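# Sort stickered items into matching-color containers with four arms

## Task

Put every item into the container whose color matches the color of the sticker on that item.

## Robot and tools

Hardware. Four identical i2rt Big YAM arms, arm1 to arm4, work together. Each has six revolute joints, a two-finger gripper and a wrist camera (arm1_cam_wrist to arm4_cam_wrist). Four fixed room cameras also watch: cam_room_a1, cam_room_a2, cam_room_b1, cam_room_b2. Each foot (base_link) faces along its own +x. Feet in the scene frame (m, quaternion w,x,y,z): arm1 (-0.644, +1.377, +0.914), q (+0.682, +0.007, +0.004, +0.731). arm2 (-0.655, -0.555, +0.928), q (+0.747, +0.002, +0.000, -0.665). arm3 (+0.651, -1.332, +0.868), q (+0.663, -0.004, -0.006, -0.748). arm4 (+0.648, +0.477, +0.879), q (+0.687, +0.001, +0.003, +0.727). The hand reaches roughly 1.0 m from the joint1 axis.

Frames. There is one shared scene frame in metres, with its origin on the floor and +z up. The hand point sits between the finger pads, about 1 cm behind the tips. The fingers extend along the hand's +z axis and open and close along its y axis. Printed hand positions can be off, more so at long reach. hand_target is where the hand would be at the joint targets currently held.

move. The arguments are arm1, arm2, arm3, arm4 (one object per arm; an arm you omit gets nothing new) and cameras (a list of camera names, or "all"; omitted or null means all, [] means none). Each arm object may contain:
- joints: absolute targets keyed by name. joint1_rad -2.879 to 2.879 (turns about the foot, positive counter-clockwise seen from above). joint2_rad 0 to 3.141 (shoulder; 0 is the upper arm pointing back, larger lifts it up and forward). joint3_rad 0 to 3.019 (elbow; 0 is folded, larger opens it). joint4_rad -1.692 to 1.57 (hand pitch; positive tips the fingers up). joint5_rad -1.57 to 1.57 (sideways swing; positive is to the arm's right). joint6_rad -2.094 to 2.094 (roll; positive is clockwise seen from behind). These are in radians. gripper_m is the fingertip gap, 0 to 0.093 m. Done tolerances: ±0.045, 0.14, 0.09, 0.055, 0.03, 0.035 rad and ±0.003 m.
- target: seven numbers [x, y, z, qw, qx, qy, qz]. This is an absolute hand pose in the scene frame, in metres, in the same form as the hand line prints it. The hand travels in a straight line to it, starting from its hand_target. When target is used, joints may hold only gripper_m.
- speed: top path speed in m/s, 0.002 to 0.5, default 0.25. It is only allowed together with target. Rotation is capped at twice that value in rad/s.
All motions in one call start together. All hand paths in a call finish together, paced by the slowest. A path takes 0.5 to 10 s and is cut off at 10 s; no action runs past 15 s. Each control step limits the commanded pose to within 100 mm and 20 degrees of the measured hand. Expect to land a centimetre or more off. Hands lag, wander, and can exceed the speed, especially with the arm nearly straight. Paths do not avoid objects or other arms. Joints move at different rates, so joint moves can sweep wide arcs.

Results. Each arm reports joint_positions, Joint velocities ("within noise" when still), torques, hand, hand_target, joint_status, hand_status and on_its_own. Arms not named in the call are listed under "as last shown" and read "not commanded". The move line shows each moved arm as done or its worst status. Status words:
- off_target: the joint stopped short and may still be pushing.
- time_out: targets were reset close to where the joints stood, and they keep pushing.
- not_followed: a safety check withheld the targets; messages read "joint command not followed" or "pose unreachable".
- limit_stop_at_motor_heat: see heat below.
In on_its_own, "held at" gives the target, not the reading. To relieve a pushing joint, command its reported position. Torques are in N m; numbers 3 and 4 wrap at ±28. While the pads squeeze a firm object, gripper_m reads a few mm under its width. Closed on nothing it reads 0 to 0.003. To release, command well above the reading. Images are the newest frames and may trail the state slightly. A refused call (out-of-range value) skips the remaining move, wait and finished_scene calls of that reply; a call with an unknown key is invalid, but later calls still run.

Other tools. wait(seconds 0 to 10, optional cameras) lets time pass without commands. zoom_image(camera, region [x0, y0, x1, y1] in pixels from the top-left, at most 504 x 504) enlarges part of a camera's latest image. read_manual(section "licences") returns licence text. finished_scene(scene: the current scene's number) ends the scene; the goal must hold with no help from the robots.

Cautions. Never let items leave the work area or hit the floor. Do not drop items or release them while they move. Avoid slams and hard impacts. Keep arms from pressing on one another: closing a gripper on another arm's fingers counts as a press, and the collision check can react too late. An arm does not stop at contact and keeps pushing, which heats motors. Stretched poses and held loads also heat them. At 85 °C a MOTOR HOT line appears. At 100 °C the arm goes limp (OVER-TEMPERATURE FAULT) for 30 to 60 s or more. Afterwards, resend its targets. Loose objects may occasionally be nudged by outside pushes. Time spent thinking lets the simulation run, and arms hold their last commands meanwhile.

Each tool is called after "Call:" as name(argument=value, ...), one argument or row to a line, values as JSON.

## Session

Call:
move(
  arm1={"joints": {"joint1_rad": 1.752, "joint2_rad": 1.359, "joint3_rad": 1.089, "joint4_rad": -0.777, "joint5_rad": 0.112, "joint6_rad": 0.204}},
  arm2={"joints": {"joint1_rad": -1.447, "joint2_rad": 1.359, "joint3_rad": 1.089, "joint4_rad": -0.777, "joint5_rad": 0.109, "joint6_rad": 0.188}},
  arm3={"joints": {"joint1_rad": 1.927, "joint2_rad": 1.359, "joint3_rad": 1.089, "joint4_rad": -0.777, "joint5_rad": 0.099, "joint6_rad": 0.198}},
  arm4={"joints": {"joint1_rad": -1.388, "joint2_rad": 1.359, "joint3_rad": 1.089, "joint4_rad": -0.777, "joint5_rad": 0.109, "joint6_rad": 0.188}},
)

Scene clock: 1.93 s.
Joint torques (N m): arm1=[-2.02 -10.29 11.93 1.59 0.15 -0.01] | arm2=[1.03 -13.45 12.33 2.14 0.07 0.2] | arm3=[1.26 -12.75 10.43 0.95 0.2 -0.11] | arm4=[1.38 -12.86 10.67 1.26 0.17 -0.07]
Motor temperatures (°C): arm1=[21 24 28 23 21 21 21] | arm2=[23 24 27 22 22 20 23] | arm3=[24 23 24 23 24 23 23] | arm4=[22 22 25 22 24 21 24]
Heat: arm1: hottest joint3_rad 28 °C; arm2: hottest joint3_rad 27 °C; arm3: hottest joint1_rad 24 °C; arm4: hottest joint3_rad 25 °C.
move: arm1 done; arm2 done; arm3 done; arm4 done
Joint velocities: within noise
arm1.joint_positions: joint1_rad=+1.756 joint2_rad=+1.374 joint3_rad=+1.079 joint4_rad=-0.788 joint5_rad=+0.110 joint6_rad=+0.211 gripper_m=+0.09399
arm1.joint_status: all done
arm1.hand: x=-1.1245 y=+1.2711 z=+1.1091 quat_wxyz=(+0.002, +0.967, +0.008, -0.254) (m; scene frame)
arm1.hand_target: x=-1.1291 y=+1.2724 z=+1.1225 quat_wxyz=(+0.004, +0.962, +0.008, -0.271) (m; scene frame)
arm1.hand_status: not commanded
arm2.joint_positions: joint1_rad=-1.452 joint2_rad=+1.365 joint3_rad=+1.073 joint4_rad=-0.787 joint5_rad=+0.110 joint6_rad=+0.174 gripper_m=+0.09398
arm2.joint_status: all done
arm2.hand: x=-1.1385 y=-0.6522 z=+1.1158 quat_wxyz=(+0.004, -0.969, -0.017, +0.247) (m; scene frame)
arm2.hand_target: x=-1.1449 y=-0.6563 z=+1.1282 quat_wxyz=(-0.002, -0.965, -0.012, +0.263) (m; scene frame)
arm2.hand_status: not commanded
arm3.joint_positions: joint1_rad=+1.926 joint2_rad=+1.362 joint3_rad=+1.072 joint4_rad=-0.776 joint5_rad=+0.097 joint6_rad=+0.204 gripper_m=+0.09398
arm3.joint_status: all done
arm3.hand: x=+1.1353 y=-1.2307 z=+1.0578 quat_wxyz=(-0.254, +0.005, -0.967, -0.002) (m; scene frame)
arm3.hand_target: x=+1.1403 y=-1.2293 z=+1.0675 quat_wxyz=(-0.263, +0.007, -0.965, -0.002) (m; scene frame)
arm3.hand_status: not commanded
arm4.joint_positions: joint1_rad=-1.393 joint2_rad=+1.366 joint3_rad=+1.059 joint4_rad=-0.790 joint5_rad=+0.109 joint6_rad=+0.202 gripper_m=+0.09398
arm4.joint_status: all done
arm4.hand: x=+1.1270 y=+0.5722 z=+1.0581 quat_wxyz=(-0.238, +0.003, -0.971, +0.003) (m; scene frame)
arm4.hand_target: x=+1.1383 y=+0.5778 z=+1.0775 quat_wxyz=(-0.261, +0.011, -0.965, -0.002) (m; scene frame)
arm4.hand_status: not commanded
pictures: arm1_cam_wrist, arm2_cam_wrist, arm3_cam_wrist, arm4_cam_wrist, cam_room_a1, cam_room_a2, cam_room_b1, cam_room_b2
Images, in order (width x height): arm1_cam_wrist 672x504, arm2_cam_wrist 672x504, arm3_cam_wrist 672x504, arm4_cam_wrist 672x504, cam_room_a1 672x504, cam_room_a2 672x504, cam_room_b1 672x504, cam_room_b2 672x504.

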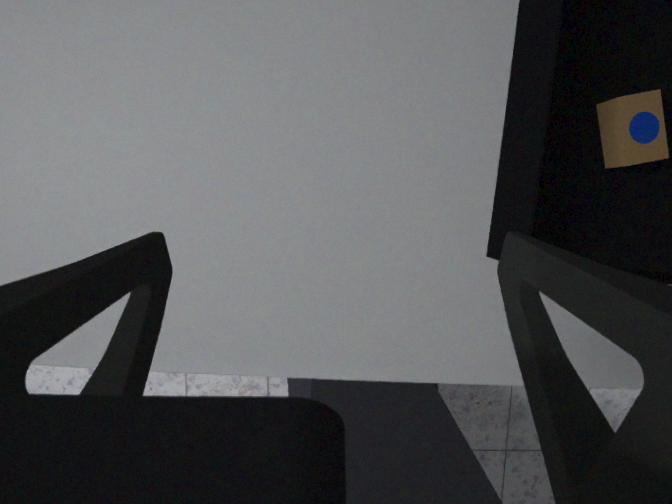

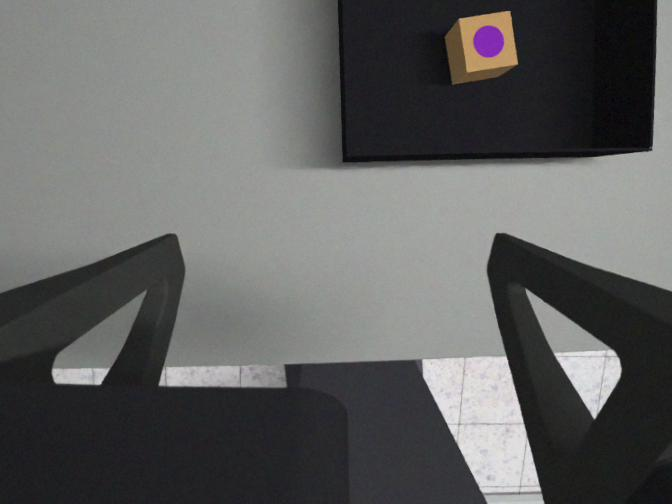

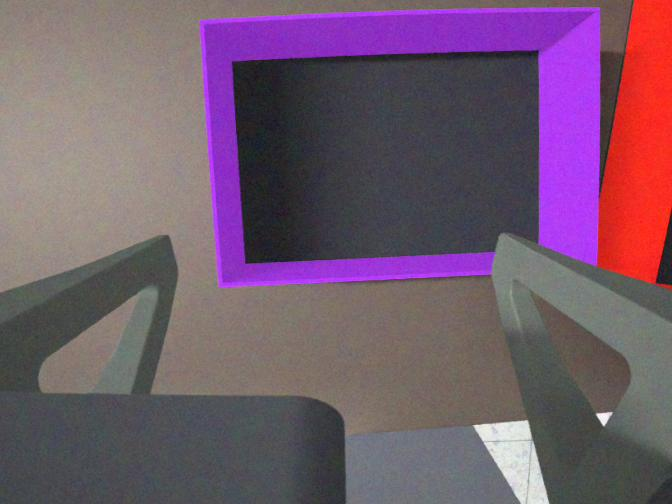

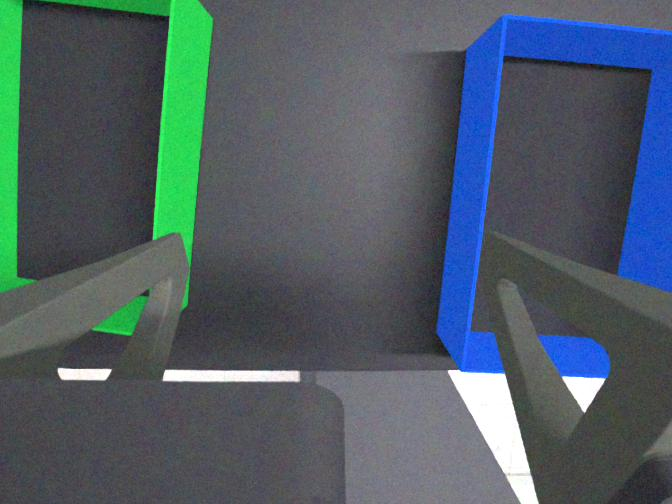

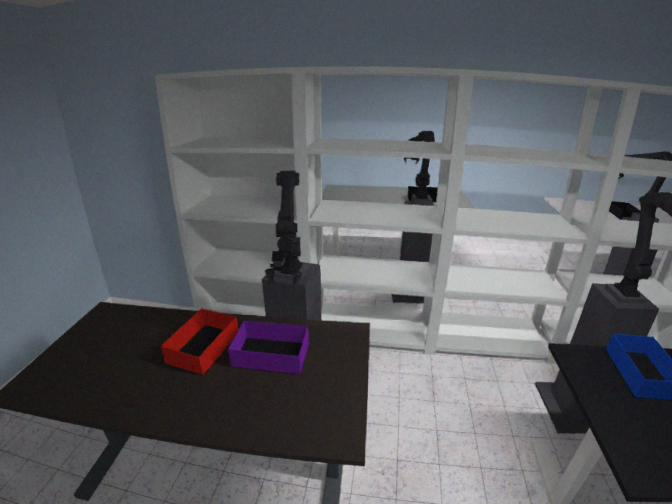

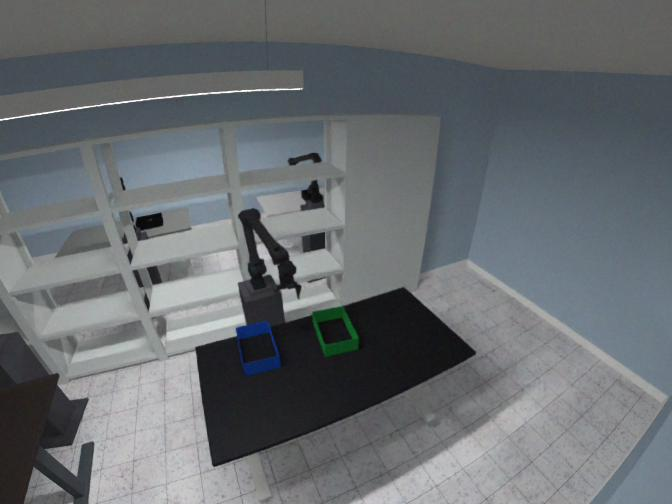

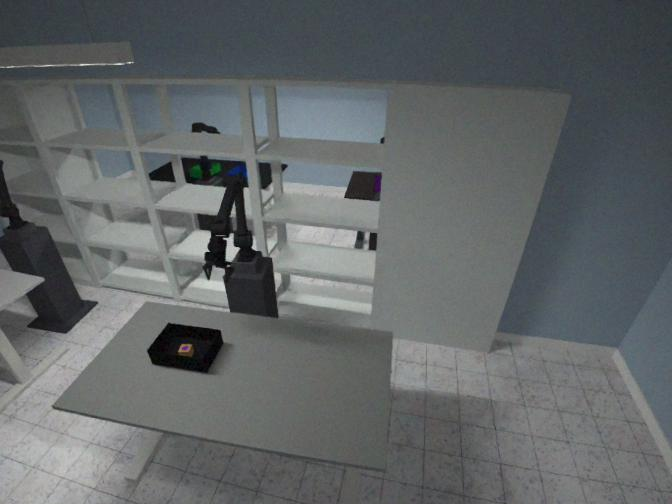

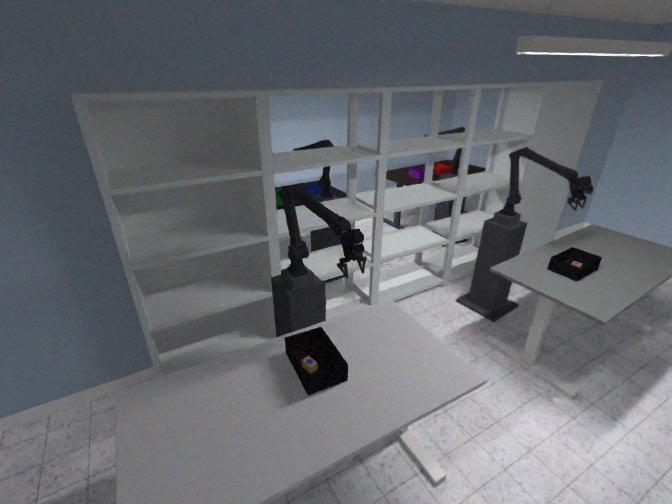

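Call:
move(
  arm1={"target": [-1.164, 1.598, 0.878, 0.0160, 0.9737, 0.0723, -0.2158], "speed": 0.35},
  arm2={"target": [-1.262, -0.502, 0.893, 0.0189, 0.9726, 0.0851, -0.2156], "speed": 0.35},
  arm3={"joints": {"joint1_rad": -1.987, "joint2_rad": 0.833, "joint3_rad": 0.960, "joint4_rad": -1.262, "joint5_rad": 0, "joint6_rad": 0}},
  arm4={"joints": {"joint1_rad": 0.906, "joint2_rad": 0.827, "joint3_rad": 0.927, "joint4_rad": -1.234, "joint5_rad": 0, "joint6_rad": 0}},
  cameras=["arm1_cam_wrist", "arm2_cam_wrist"],
)

Scene clock: 33.53 s.
Joint torques (N m): arm1=[-0.97 -14.1 11.59 1.4 -0.26 -0.07] | arm2=[0.85 -17.9 12.04 2.17 -0.32 -0.09] | arm3=[0.56 -4.54 9.61 0.53 -0.08 -0.11] | arm4=[1.03 -3.37 9.73 0.4 0.11 -0.06]
Motor temperatures (°C): arm1=[21 24 31 23 22 21 21] | arm2=[23 25 32 22 22 20 23] | arm3=[24 23 28 23 24 23 23] | arm4=[22 22 29 22 24 21 24]
Heat: arm1: hottest joint3_rad 31 °C; arm2: hottest joint3_rad 32 °C; arm3: hottest joint3_rad 28 °C; arm4: hottest joint3_rad 29 °C.
move: arm1 off_target; arm2 off_target; arm3 done; arm4 done
Joint velocities: within noise
arm1.joint_positions: joint1_rad=+1.020 joint2_rad=+1.931 joint3_rad=+1.068 joint4_rad=-0.419 joint5_rad=-0.242 joint6_rad=-0.570 gripper_m=+0.09399
arm1.joint_status: not commanded
arm1.hand: x=-1.1380 y=+1.5896 z=+0.8620 quat_wxyz=(+0.030, +0.979, +0.061, -0.191) (m; scene frame)
arm1.hand_target: x=-1.1630 y=+1.5974 z=+0.8791 quat_wxyz=(+0.016, +0.974, +0.072, -0.216) (m; scene frame)
arm1.hand_status: off_target (0.032 m and 3.6 deg from the pose sent, 0.402 m and 8.8 deg at the start)
arm2.joint_positions: joint1_rad=-1.813 joint2_rad=+1.953 joint3_rad=+1.161 joint4_rad=-0.405 joint5_rad=-0.123 joint6_rad=-0.254 gripper_m=+0.09398
arm2.joint_status: not commanded
arm2.hand: x=-1.2368 y=-0.5029 z=+0.8841 quat_wxyz=(-0.023, -0.978, -0.075, +0.193) (m; scene frame)
arm2.hand_target: x=-1.2608 y=-0.5020 z=+0.8937 quat_wxyz=(-0.019, -0.973, -0.085, +0.216) (m; scene frame)
arm2.hand_status: off_target (0.027 m and 3.0 deg from the pose sent, 0.296 m and 9.0 deg at the start)
arm3.joint_positions: joint1_rad=-1.978 joint2_rad=+0.838 joint3_rad=+0.956 joint4_rad=-1.255 joint5_rad=+0.002 joint6_rad=+0.006 gripper_m=+0.09403
arm3.joint_status: all done
arm3.hand: x=+0.3905 y=-1.1752 z=+1.1445 quat_wxyz=(+0.050, -0.942, +0.259, +0.205) (m; scene frame)
arm3.hand_target: x=+0.3931 y=-1.1739 z=+1.1472 quat_wxyz=(+0.051, -0.942, +0.260, +0.206) (m; scene frame)
arm3.hand_status: not commanded
arm4.joint_positions: joint1_rad=+0.905 joint2_rad=+0.822 joint3_rad=+0.914 joint4_rad=-1.223 joint5_rad=-0.001 joint6_rad=+0.011 gripper_m=+0.09401
arm4.joint_status: all done
arm4.hand: x=+0.4044 y=+0.6495 z=+1.1467 quat_wxyz=(-0.062, +0.929, -0.298, -0.210) (m; scene frame)
arm4.hand_target: x=+0.4036 y=+0.6498 z=+1.1503 quat_wxyz=(-0.063, +0.931, -0.293, -0.209) (m; scene frame)
arm4.hand_status: not commanded
pictures: arm1_cam_wrist, arm2_cam_wrist
Images, in order (width x height): arm1_cam_wrist 672x504, arm2_cam_wrist 672x504.

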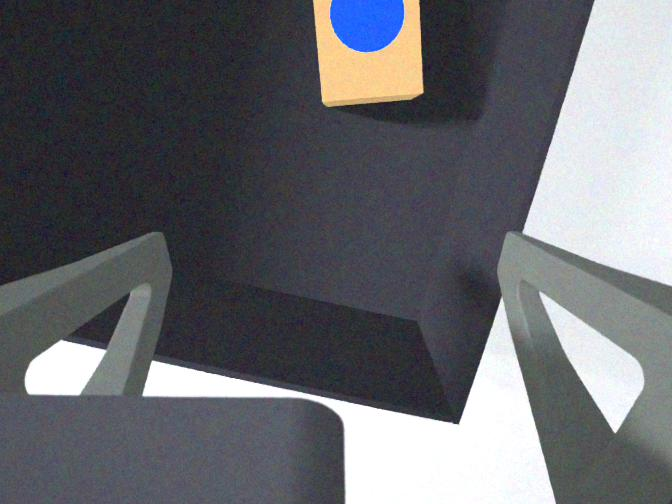

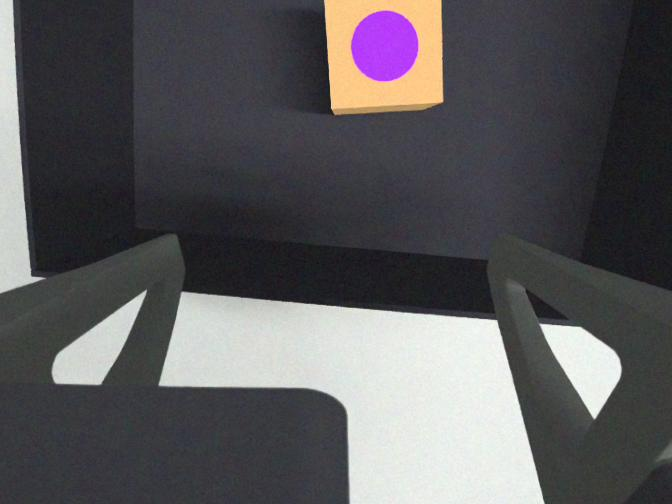

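Call:
move(
  arm1={"target": [-1.242, 1.593, 0.748, 0.0160, 0.9737, 0.0723, -0.2158], "speed": 0.25},
  arm2={"target": [-1.3365, -0.495, 0.760, 0.0189, 0.9726, 0.0851, -0.2156], "speed": 0.25},
  cameras=["arm1_cam_wrist", "arm2_cam_wrist"],
)

Scene clock: 49.57 s.
Joint torques (N m): arm1=[-1.38 -17.49 9.78 1.35 -0.06 0.1] | arm2=[1.2 -22.12 10.76 2.13 -0.24 -0.04] | arm3=[0.67 -4.54 9.62 0.53 -0.07 -0.11] | arm4=[1.14 -2.84 9.8 0.34 0.14 -0.06]
Motor temperatures (°C): arm1=[21 24 31 23 22 21 21] | arm2=[23 26 33 22 22 20 23] | arm3=[24 23 28 23 24 23 23] | arm4=[22 22 31 22 24 21 24]
Heat: arm1: hottest joint3_rad 31 °C; arm2: hottest joint3_rad 33 °C; arm3: hottest joint3_rad 28 °C; arm4: hottest joint3_rad 31 °C.
move: arm1 off_target; arm2 off_target
Joint velocities: within noise
arm1.joint_positions: joint1_rad=+1.094 joint2_rad=+2.313 joint3_rad=+1.309 joint4_rad=-0.262 joint5_rad=-0.222 joint6_rad=-0.521 gripper_m=+0.09399
arm1.joint_status: not commanded
arm1.hand: x=-1.2172 y=+1.5837 z=+0.7343 quat_wxyz=(+0.029, +0.978, +0.073, -0.192) (m; scene frame)
arm1.hand_target: x=-1.2409 y=+1.5926 z=+0.7488 quat_wxyz=(+0.016, +0.974, +0.072, -0.216) (m; scene frame)
arm1.hand_status: off_target (0.030 m and 3.2 deg from the pose sent, 0.154 m and 3.6 deg at the start)
arm2.joint_positions: joint1_rad=-1.813 joint2_rad=+2.342 joint3_rad=+1.442 joint4_rad=-0.290 joint5_rad=-0.123 joint6_rad=-0.254 gripper_m=+0.09398
arm2.joint_status: not commanded
arm2.hand: x=-1.3150 y=-0.4926 z=+0.7553 quat_wxyz=(-0.022, -0.978, -0.075, +0.196) (m; scene frame)
arm2.hand_target: x=-1.3355 y=-0.4950 z=+0.7607 quat_wxyz=(-0.019, -0.973, -0.085, +0.216) (m; scene frame)
arm2.hand_status: off_target (0.022 m and 2.6 deg from the pose sent, 0.159 m and 3.0 deg at the start)
arm3: as last shown
arm3.hand: x=+0.3906 y=-1.1752 z=+1.1444 quat_wxyz=(+0.050, -0.942, +0.259, +0.205) (m; scene frame)
arm3.hand_target: x=+0.3931 y=-1.1739 z=+1.1471 quat_wxyz=(+0.051, -0.942, +0.260, +0.206) (m; scene frame)
arm4.joint_positions: joint1_rad=+0.905 joint2_rad=+0.822 joint3_rad=+0.914 joint4_rad=-1.224 joint5_rad=-0.001 joint6_rad=+0.011 gripper_m=+0.09401
arm4.joint_status: not commanded
arm4.hand: x=+0.4045 y=+0.6495 z=+1.1467 quat_wxyz=(-0.062, +0.929, -0.298, -0.210) (m; scene frame)
arm4.hand_target: x=+0.4037 y=+0.6498 z=+1.1503 quat_wxyz=(-0.063, +0.931, -0.293, -0.208) (m; scene frame)
arm4.hand_status: not commanded
pictures: arm1_cam_wrist, arm2_cam_wrist
Images, in order (width x height): arm1_cam_wrist 672x504, arm2_cam_wrist 672x504.

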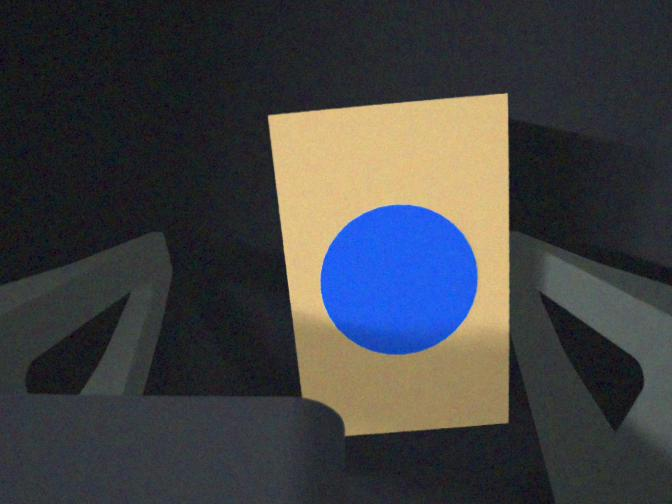

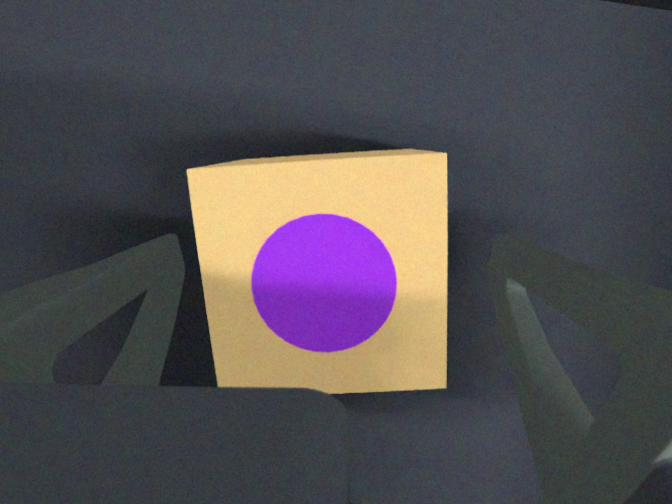

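Call:
move(
  arm1={"joints": {"gripper_m": 0.032}},
  arm2={"joints": {"gripper_m": 0.040}},
  cameras=[],
)

Call:
move(
  arm1={"target": [-1.20, 1.588, 0.95, 0.0160, 0.9737, 0.0723, -0.2158], "speed": 0.3},
  arm2={"target": [-1.29, -0.495, 0.96, 0.0189, 0.9726, 0.0851, -0.2156], "speed": 0.3},
  cameras=["arm1_cam_wrist", "arm2_cam_wrist"],
)

Call:
move(
  arm1={"joints": {"joint1_rad": -2.25, "joint2_rad": 0.822, "joint3_rad": 0.796, "joint4_rad": -1.108, "joint5_rad": 0, "joint6_rad": 0}},
  arm2={"joints": {"joint1_rad": 0.917, "joint2_rad": 0.822, "joint3_rad": 0.796, "joint4_rad": -1.108, "joint5_rad": 0, "joint6_rad": 0}},
  cameras=["arm1_cam_wrist", "arm2_cam_wrist"],
)

Call:
move(
  arm1={"target": [0.0043, 0.9254, 1.10, -0.2064, -0.2927, -0.9314, 0.0649], "speed": 0.3},
  arm2={"target": [-0.002, -0.9435, 1.09, -0.1922, -0.2603, -0.9447, 0.0530], "speed": 0.3},
  cameras=["arm1_cam_wrist", "arm2_cam_wrist"],
)

Call:
move(
  arm1={"target": [0.0043, 0.920, 1.02, -0.2064, -0.2927, -0.9314, 0.0649], "speed": 0.12},
  arm2={"target": [-0.002, -0.9435, 1.025, -0.1922, -0.2603, -0.9447, 0.0530], "speed": 0.12},
  cameras=["arm1_cam_wrist", "arm2_cam_wrist", "cam_room_b2", "cam_room_a1"],
)

Scene clock: 70.17 s.
Joint torques (N m): arm1=[-1.03 -17.96 9.65 1.52 -0.13 0.08] | arm2=[1.26 -22.07 10.67 2.1 -0.24 -0.05] | arm3=[0.56 -4.54 9.59 0.54 -0.07 -0.11] | arm4=[1.08 -3.19 9.91 0.43 0.13 -0.06]
Motor temperatures (°C): arm1=[21 26 32 23 22 21 21] | arm2=[23 26 33 22 22 20 23] | arm3=[24 23 28 23 24 23 23] | arm4=[22 22 33 22 24 21 24]
Heat: arm1: hottest joint3_rad 32 °C; arm2: hottest joint3_rad 33 °C; arm3: hottest joint3_rad 28 °C; arm4: hottest joint3_rad 33 °C.
move: arm1 off_target; arm2 off_target
Joint velocities: within noise
arm1.joint_positions: joint1_rad=+1.094 joint2_rad=+2.313 joint3_rad=+1.310 joint4_rad=-0.262 joint5_rad=-0.221 joint6_rad=-0.520 gripper_m=+0.04403
arm1.joint_status: gripper_m off_target (ended at +0.04406, target +0.03200)
arm1.hand: x=-1.2176 y=+1.5840 z=+0.7345 quat_wxyz=(+0.028, +0.978, +0.072, -0.192) (m; scene frame)
arm1.hand_target: x=-1.2409 y=+1.5926 z=+0.7489 quat_wxyz=(+0.016, +0.974, +0.072, -0.216) (m; scene frame)
arm1.hand_status: not commanded
arm2.joint_positions: joint1_rad=-1.813 joint2_rad=+2.342 joint3_rad=+1.444 joint4_rad=-0.290 joint5_rad=-0.124 joint6_rad=-0.254 gripper_m=+0.05341
arm2.joint_status: gripper_m off_target (ended at +0.05343, target +0.04000)
arm2.hand: x=-1.3158 y=-0.4926 z=+0.7559 quat_wxyz=(-0.022, -0.977, -0.075, +0.197) (m; scene frame)
arm2.hand_target: x=-1.3355 y=-0.4951 z=+0.7607 quat_wxyz=(-0.019, -0.973, -0.085, +0.216) (m; scene frame)
arm2.hand_status: not commanded
arm3, arm4: as last shown
pictures: none
No camera images: "cameras" was empty.

Scene clock: 71.67 s.
Joint torques (N m): arm1=[-2.61 -14.39 9.47 0.61 -0.22 -0.05] | arm2=[0.38 -19.55 9.06 1.17 -0.31 -0.09] | arm3=[0.62 -4.42 9.58 0.54 -0.07 -0.11] | arm4=[0.91 -3.25 9.84 0.38 0.11 -0.07]
Motor temperatures (°C): arm1=[21 26 32 23 22 21 21] | arm2=[23 26 33 22 22 20 23] | arm3=[24 23 28 23 24 23 23] | arm4=[22 22 33 22 24 21 24]
Heat: arm1: hottest joint3_rad 32 °C; arm2: hottest joint3_rad 33 °C; arm3: hottest joint3_rad 28 °C; arm4: hottest joint3_rad 33 °C.
move: arm1 done; arm2 off_target
Joint velocities: within noise
arm1.joint_positions: joint1_rad=+1.086 joint2_rad=+1.865 joint3_rad=+1.251 joint4_rad=-0.591 joint5_rad=-0.226 joint6_rad=-0.524 gripper_m=+0.04403
arm1.joint_status: not commanded
arm1.hand: x=-1.2031 y=+1.5832 z=+0.9510 quat_wxyz=(+0.015, +0.973, +0.073, -0.219) (m; scene frame)
arm1.hand_target: x=-1.2000 y=+1.5878 z=+0.9499 quat_wxyz=(+0.016, +0.974, +0.072, -0.216) (m; scene frame)
arm1.hand_status: done (0.006 m and 0.4 deg from the pose sent, 0.216 m and 3.1 deg at the start)
arm2.joint_positions: joint1_rad=-1.813 joint2_rad=+1.910 joint3_rad=+1.361 joint4_rad=-0.569 joint5_rad=-0.127 joint6_rad=-0.260 gripper_m=+0.05341
arm2.joint_status: not commanded
arm2.hand: x=-1.2974 y=-0.4962 z=+0.9727 quat_wxyz=(-0.016, -0.970, -0.080, +0.231) (m; scene frame)
arm2.hand_target: x=-1.2899 y=-0.4949 z=+0.9602 quat_wxyz=(-0.019, -0.973, -0.085, +0.216) (m; scene frame)
arm2.hand_status: off_target (0.015 m and 1.9 deg from the pose sent, 0.206 m and 2.5 deg at the start)
arm3, arm4: as last shown
pictures: arm1_cam_wrist, arm2_cam_wrist
Images, in order (width x height): arm1_cam_wrist 672x504, arm2_cam_wrist 672x504.

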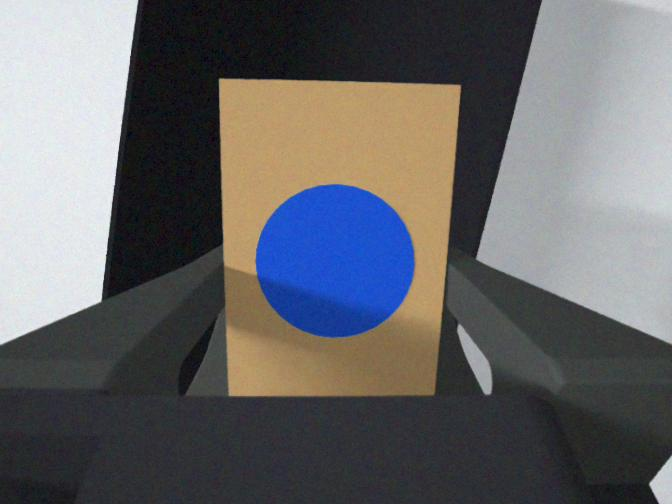

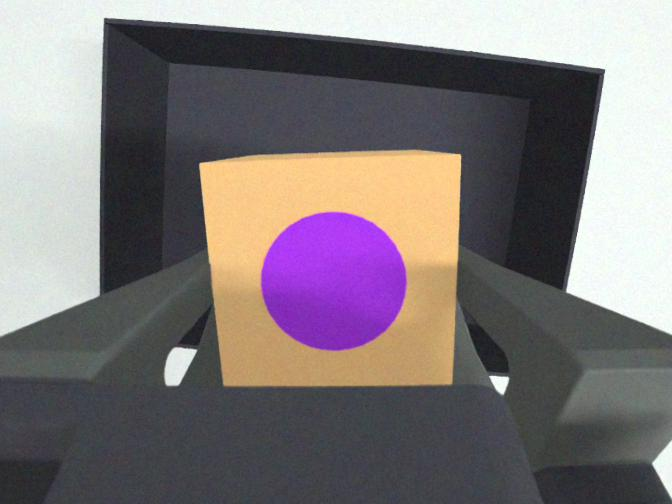

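Scene clock: 74.13 s.
Joint torques (N m): arm1=[-2.32 -2.32 11.33 0.69 -0.06 0.1] | arm2=[1.08 -5.07 10.33 1.17 0.14 0.2] | arm3=[0.73 -4.48 9.61 0.58 -0.09 -0.11] | arm4=[0.79 -2.61 9.74 0.36 0.1 -0.04]
Motor temperatures (°C): arm1=[21 25 32 23 22 21 21] | arm2=[23 26 33 22 22 20 23] | arm3=[24 23 28 23 24 23 23] | arm4=[22 22 34 22 24 21 24]
Heat: arm1: hottest joint3_rad 32 °C; arm2: hottest joint3_rad 33 °C; arm3: hottest joint3_rad 28 °C; arm4: hottest joint3_rad 34 °C.
move: arm1 done; arm2 done
Joint velocities: within noise
arm1.joint_positions: joint1_rad=-2.245 joint2_rad=+0.833 joint3_rad=+0.795 joint4_rad=-1.098 joint5_rad=+0.002 joint6_rad=-0.007 gripper_m=+0.04387
arm1.joint_status: all done
arm1.hand: x=-0.3920 y=+1.2037 z=+1.1286 quat_wxyz=(-0.197, -0.288, -0.935, +0.067) (m; scene frame)
arm1.hand_target: x=-0.3951 y=+1.2045 z=+1.1312 quat_wxyz=(-0.199, -0.293, -0.933, +0.066) (m; scene frame)
arm1.hand_status: not commanded
arm2.joint_positions: joint1_rad=+0.914 joint2_rad=+0.828 joint3_rad=+0.808 joint4_rad=-1.096 joint5_rad=-0.004 joint6_rad=-0.013 gripper_m=+0.05330
arm2.joint_status: all done
arm2.hand: x=-0.3932 y=-0.7128 z=+1.1550 quat_wxyz=(-0.218, -0.253, -0.941, +0.058) (m; scene frame)
arm2.hand_target: x=-0.3982 y=-0.7095 z=+1.1496 quat_wxyz=(-0.209, -0.259, -0.941, +0.056) (m; scene frame)
arm2.hand_status: not commanded
arm3, arm4: as last shown
pictures: arm1_cam_wrist, arm2_cam_wrist
Images, in order (width x height): arm1_cam_wrist 672x504, arm2_cam_wrist 672x504.

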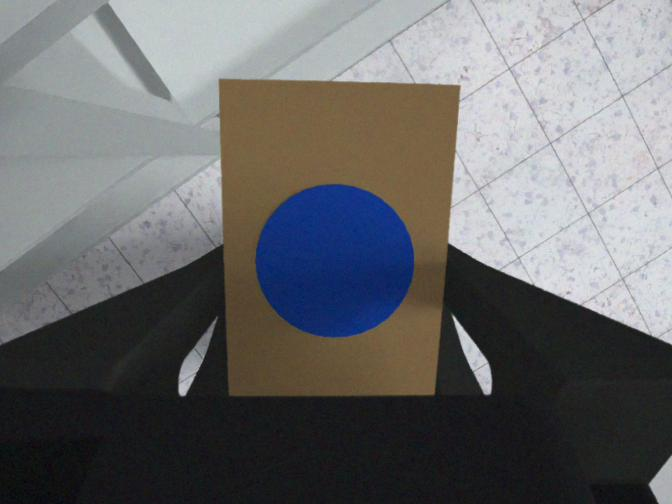

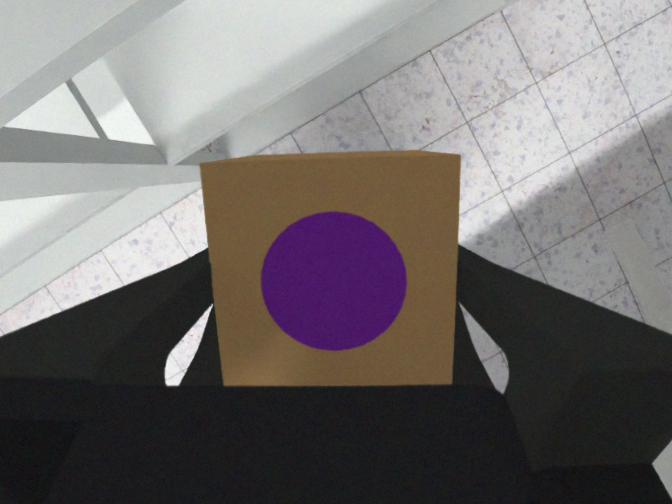

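Scene clock: 76.77 s.
Joint torques (N m): arm1=[-1.96 -21.42 17.48 0.46 -0.03 0.1] | arm2=[1.26 -23.3 16.66 0.9 0.13 0.21] | arm3=[0.67 -4.48 9.63 0.53 -0.09 -0.11] | arm4=[0.73 -3.08 9.84 0.29 0.11 -0.07]
Motor temperatures (°C): arm1=[21 26 33 23 22 21 21] | arm2=[23 26 33 22 22 20 23] | arm3=[24 23 28 23 24 23 23] | arm4=[22 22 34 22 24 21 24]
Heat: arm1: hottest joint3_rad 33 °C; arm2: hottest joint3_rad 33 °C; arm3: hottest joint3_rad 28 °C; arm4: hottest joint3_rad 34 °C.
move: arm1 off_target; arm2 off_target
Joint velocities: within noise
arm1.joint_positions: joint1_rad=-2.245 joint2_rad=+2.187 joint3_rad=+2.168 joint4_rad=-1.157 joint5_rad=-0.005 joint6_rad=-0.007 gripper_m=+0.04387
arm1.joint_status: not commanded
arm1.hand: x=-0.0060 y=+0.9373 z=+1.0686 quat_wxyz=(-0.180, -0.289, -0.939, +0.058) (m; scene frame)
arm1.hand_target: x=+0.0026 y=+0.9265 z=+1.1000 quat_wxyz=(-0.207, -0.293, -0.931, +0.065) (m; scene frame)
arm1.hand_status: off_target (0.035 m and 3.3 deg from the pose sent, 0.485 m and 1.2 deg at the start)
arm2.joint_positions: joint1_rad=+0.914 joint2_rad=+2.114 joint3_rad=+1.995 joint4_rad=-1.084 joint5_rad=+0.001 joint6_rad=-0.013 gripper_m=+0.05330
arm2.joint_status: not commanded
arm2.hand: x=-0.0178 y=-0.9381 z=+1.0727 quat_wxyz=(-0.176, -0.256, -0.949, +0.049) (m; scene frame)
arm2.hand_target: x=-0.0032 y=-0.9426 z=+1.0900 quat_wxyz=(-0.193, -0.260, -0.945, +0.053) (m; scene frame)
arm2.hand_status: off_target (0.024 m and 2.0 deg from the pose sent, 0.459 m and 3.1 deg at the start)
arm3, arm4: as last shown
pictures: arm1_cam_wrist, arm2_cam_wrist
Images, in order (width x height): arm1_cam_wrist 672x504, arm2_cam_wrist 672x504.

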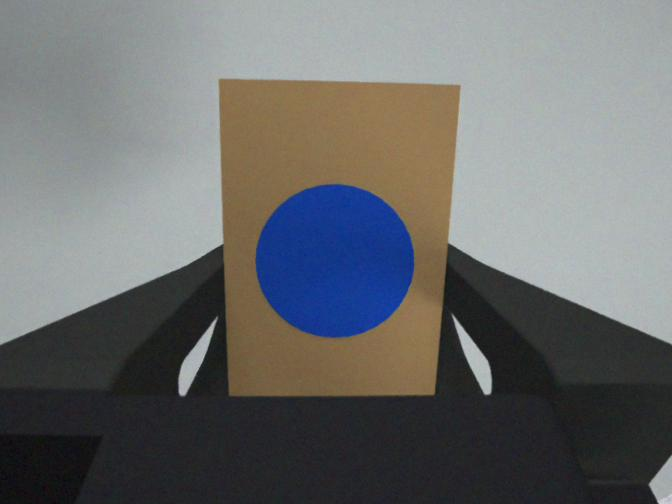

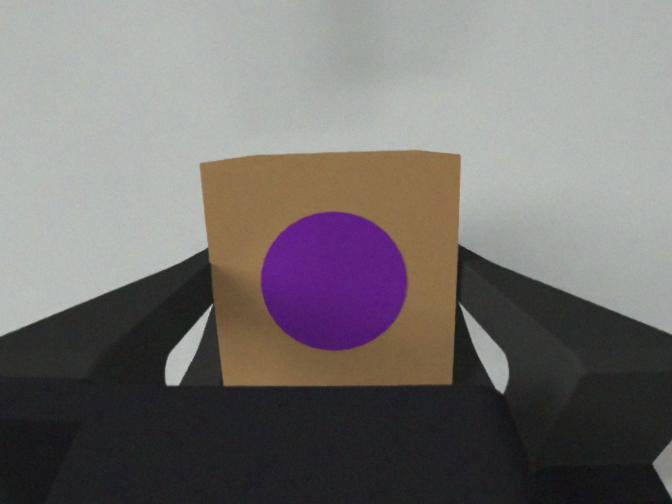

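Scene clock: 78.17 s.
Joint torques (N m): arm1=[-3.14 -21.42 11.89 1.84 -0.09 0.05] | arm2=[1.26 -23.41 10.58 2.41 0.14 0.21] | arm3=[0.67 -4.42 9.59 0.5 -0.08 -0.11] | arm4=[1.38 -2.9 9.76 0.32 0.11 -0.05]
Motor temperatures (°C): arm1=[21 26 33 23 22 21 21] | arm2=[23 26 33 22 22 20 23] | arm3=[24 23 28 23 24 23 23] | arm4=[22 22 34 22 24 21 24]
Heat: arm1: hottest joint3_rad 33 °C; arm2: hottest joint3_rad 33 °C; arm3: hottest joint3_rad 28 °C; arm4: hottest joint3_rad 34 °C.
move: arm1 off_target; arm2 off_target
Joint velocities: within noise
arm1.joint_positions: joint1_rad=-2.245 joint2_rad=+2.221 joint3_rad=+2.082 joint4_rad=-1.004 joint5_rad=-0.008 joint6_rad=-0.007 gripper_m=+0.04387
arm1.joint_status: not commanded
arm1.hand: x=+0.0039 y=+0.9305 z=+1.0164 quat_wxyz=(-0.195, -0.287, -0.936, +0.061) (m; scene frame)
arm1.hand_target: x=+0.0041 y=+0.9201 z=+1.0200 quat_wxyz=(-0.206, -0.293, -0.931, +0.065) (m; scene frame)
arm1.hand_status: off_target (0.011 m and 1.5 deg from the pose sent, 0.053 m and 3.3 deg at the start)
arm2.joint_positions: joint1_rad=+0.914 joint2_rad=+2.142 joint3_rad=+1.953 joint4_rad=-0.973 joint5_rad=+0.002 joint6_rad=-0.013 gripper_m=+0.05330
arm2.joint_status: not commanded
arm2.hand: x=-0.0064 y=-0.9449 z=+1.0431 quat_wxyz=(-0.196, -0.255, -0.945, +0.054) (m; scene frame)
arm2.hand_target: x=-0.0025 y=-0.9431 z=+1.0251 quat_wxyz=(-0.192, -0.260, -0.945, +0.053) (m; scene frame)
arm2.hand_status: off_target (0.019 m and 0.7 deg from the pose sent, 0.051 m and 2.0 deg at the start)
arm3, arm4: as last shown
pictures: arm1_cam_wrist, arm2_cam_wrist, cam_room_a1, cam_room_b2
Images, in order (width x height): arm1_cam_wrist 672x504, arm2_cam_wrist 672x504, cam_room_a1 672x504, cam_room_b2 672x504.

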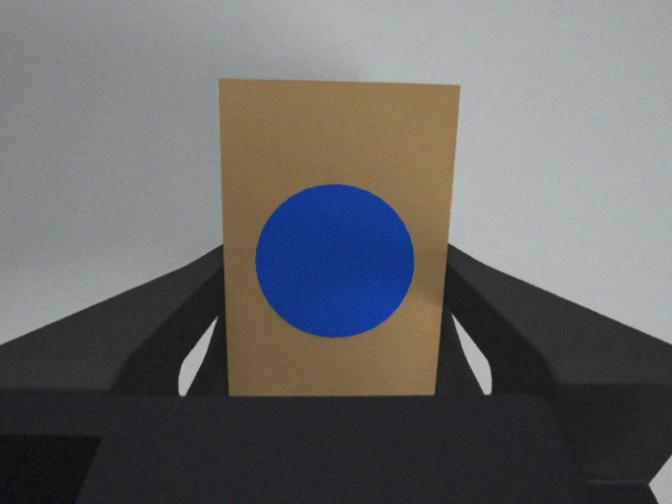

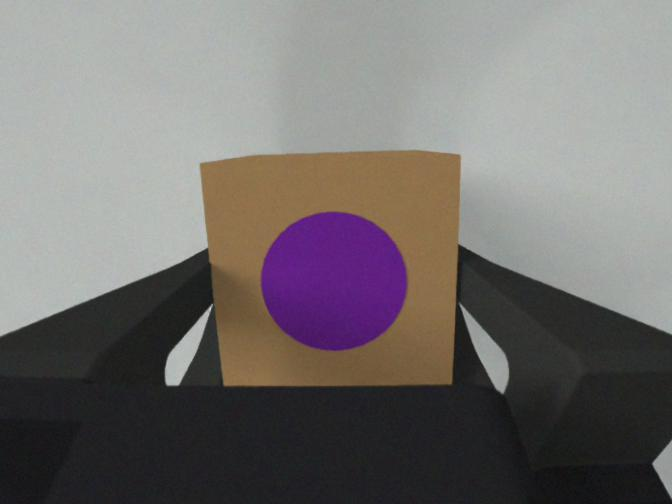

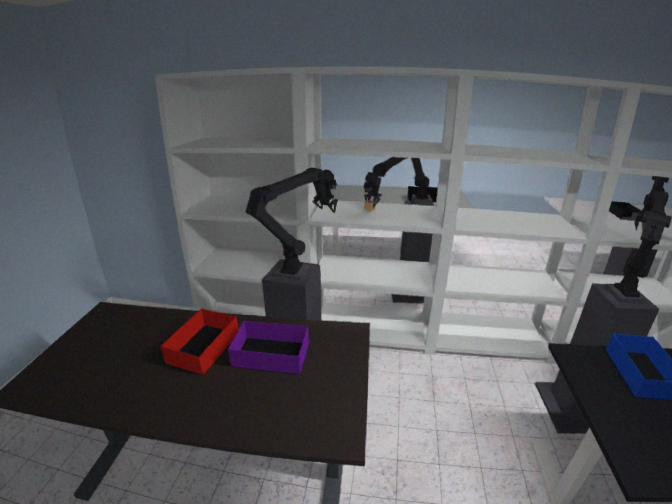

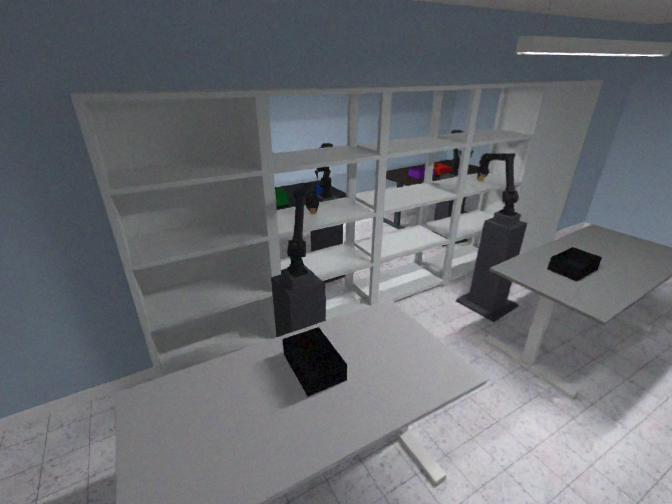

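Call:
move(
  arm1={"target": [0.0043, 0.920, 0.988, -0.2064, -0.2927, -0.9314, 0.0649], "speed": 0.1},
  arm2={"target": [-0.002, -0.9435, 0.998, -0.1922, -0.2603, -0.9447, 0.0530], "speed": 0.1},
  cameras=["arm1_cam_wrist", "arm2_cam_wrist"],
)

Scene clock: 83.57 s.
Joint torques (N m): arm1=[-3.31 -19.14 10.41 1.59 0.05 0.01] | arm2=[1.2 -22.24 10.06 2.39 0.12 0.19] | arm3=[0.5 -4.48 9.61 0.55 -0.08 -0.11] | arm4=[1.03 -3.08 9.77 0.29 0.1 -0.09]
Motor temperatures (°C): arm1=[21 25 33 23 22 21 22] | arm2=[23 26 33 22 22 20 23] | arm3=[24 23 28 23 24 23 23] | arm4=[22 22 34 22 24 21 24]
Heat: arm1: hottest joint3_rad 33 °C; arm2: hottest joint3_rad 33 °C; arm3: hottest joint3_rad 28 °C; arm4: hottest joint3_rad 34 °C.
move: arm1 off_target; arm2 off_target
Joint velocities: within noise
arm1.joint_positions: joint1_rad=-2.247 joint2_rad=+2.222 joint3_rad=+2.045 joint4_rad=-0.932 joint5_rad=-0.009 joint6_rad=-0.007 gripper_m=+0.04387
arm1.joint_status: not commanded
arm1.hand: x=+0.0081 y=+0.9267 z=+1.0062 quat_wxyz=(-0.212, -0.287, -0.932, +0.066) (m; scene frame)
arm1.hand_target: x=+0.0039 y=+0.9202 z=+0.9881 quat_wxyz=(-0.206, -0.293, -0.931, +0.065) (m; scene frame)
arm1.hand_status: off_target (0.020 m and 1.0 deg from the pose sent, 0.030 m and 1.5 deg at the start)
arm2.joint_positions: joint1_rad=+0.914 joint2_rad=+2.149 joint3_rad=+1.918 joint4_rad=-0.912 joint5_rad=+0.002 joint6_rad=-0.011 gripper_m=+0.05330
arm2.joint_status: not commanded
arm2.hand: x=-0.0039 y=-0.9464 z=+1.0272 quat_wxyz=(-0.205, -0.256, -0.943, +0.057) (m; scene frame)
arm2.hand_target: x=-0.0029 y=-0.9429 z=+0.9986 quat_wxyz=(-0.192, -0.260, -0.945, +0.053) (m; scene frame)
arm2.hand_status: off_target (0.029 m and 1.6 deg from the pose sent, 0.045 m and 0.7 deg at the start)
arm3, arm4: as last shown
pictures: arm1_cam_wrist, arm2_cam_wrist
Images, in order (width x height): arm1_cam_wrist 672x504, arm2_cam_wrist 672x504.

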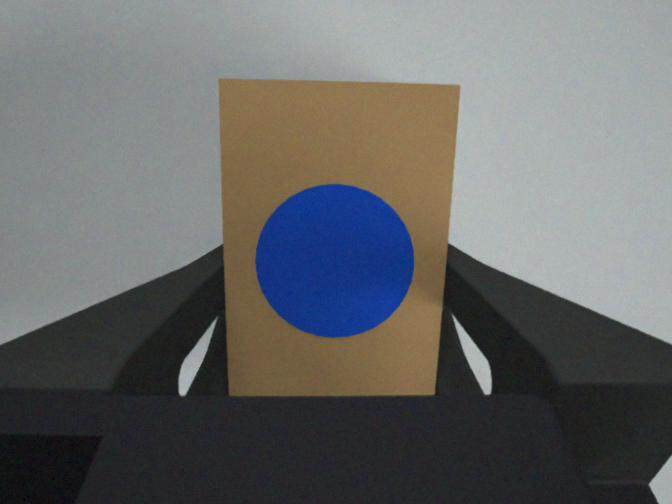

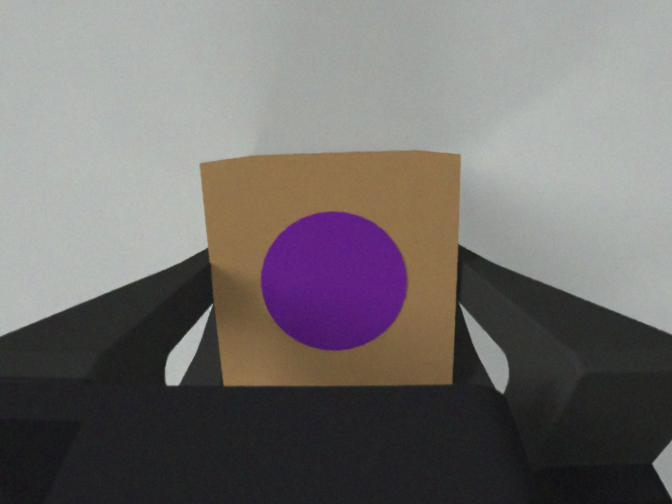

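Call:
move(
  arm1={"joints": {"gripper_m": 0.09}},
  arm2={"target": [-0.002, -0.9435, 0.986, -0.1922, -0.2603, -0.9447, 0.0530], "speed": 0.1},
  cameras=["arm1_cam_wrist", "arm2_cam_wrist"],
)

Scene clock: 90.43 s.
Joint torques (N m): arm1=[-2.78 -19.49 10.91 1.48 -0.05 0.03] | arm2=[1.26 -21.54 9.14 2.51 0.12 0.18] | arm3=[0.73 -4.48 9.61 0.54 -0.08 -0.11] | arm4=[1.03 -3.31 9.83 0.39 0.11 -0.04]
Motor temperatures (°C): arm1=[21 26 33 23 21 21 22] | arm2=[23 27 33 22 22 20 24] | arm3=[24 23 28 23 24 23 23] | arm4=[22 22 34 22 24 21 24]
Heat: arm1: hottest joint3_rad 33 °C; arm2: hottest joint3_rad 33 °C; arm3: hottest joint3_rad 28 °C; arm4: hottest joint3_rad 34 °C.
move: arm1 done; arm2 off_target
Joint velocities: within noise
arm1.joint_positions: joint1_rad=-2.252 joint2_rad=+2.222 joint3_rad=+2.039 joint4_rad=-0.929 joint5_rad=-0.008 joint6_rad=-0.005 gripper_m=+0.08996
arm1.joint_status: all done
arm1.hand: x=+0.0046 y=+0.9237 z=+1.0033 quat_wxyz=(-0.210, -0.290, -0.931, +0.067) (m; scene frame)
arm1.hand_target: x=+0.0040 y=+0.9204 z=+0.9881 quat_wxyz=(-0.206, -0.293, -0.931, +0.065) (m; scene frame)
arm1.hand_status: not commanded
arm2.joint_positions: joint1_rad=+0.914 joint2_rad=+2.149 joint3_rad=+1.912 joint4_rad=-0.889 joint5_rad=+0.002 joint6_rad=-0.011 gripper_m=+0.05330
arm2.joint_status: not commanded
arm2.hand: x=-0.0012 y=-0.9481 z=+1.0267 quat_wxyz=(-0.212, -0.255, -0.941, +0.059) (m; scene frame)
arm2.hand_target: x=-0.0036 y=-0.9426 z=+0.9870 quat_wxyz=(-0.192, -0.260, -0.945, +0.053) (m; scene frame)
arm2.hand_status: off_target (0.041 m and 2.5 deg from the pose sent, 0.041 m and 1.6 deg at the start)
arm3.joint_positions: joint1_rad=-1.978 joint2_rad=+0.838 joint3_rad=+0.956 joint4_rad=-1.255 joint5_rad=+0.002 joint6_rad=+0.006 gripper_m=+0.09403
arm3.joint_status: not commanded
arm3.hand: x=+0.3906 y=-1.1752 z=+1.1444 quat_wxyz=(+0.050, -0.942, +0.259, +0.205) (m; scene frame)
arm3.hand_target: x=+0.3931 y=-1.1739 z=+1.1471 quat_wxyz=(+0.051, -0.942, +0.260, +0.206) (m; scene frame)
arm3.hand_status: not commanded
arm4: as last shown
pictures: arm1_cam_wrist, arm2_cam_wrist
Images, in order (width x height): arm1_cam_wrist 672x504, arm2_cam_wrist 672x504.

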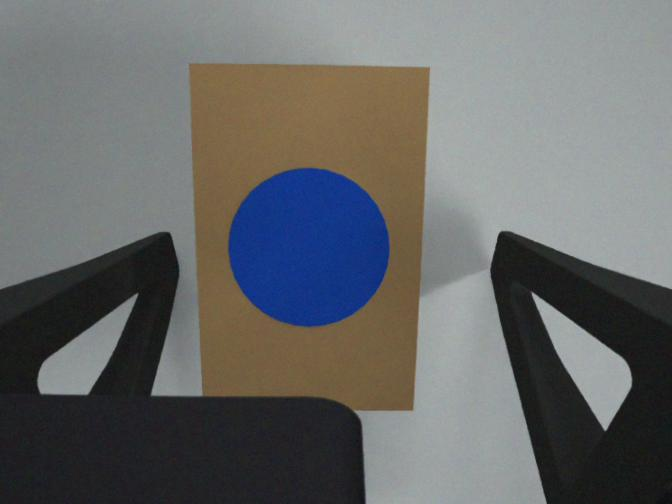

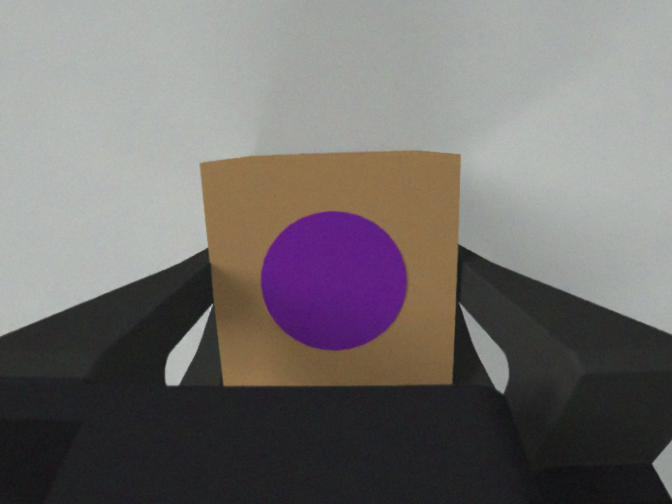

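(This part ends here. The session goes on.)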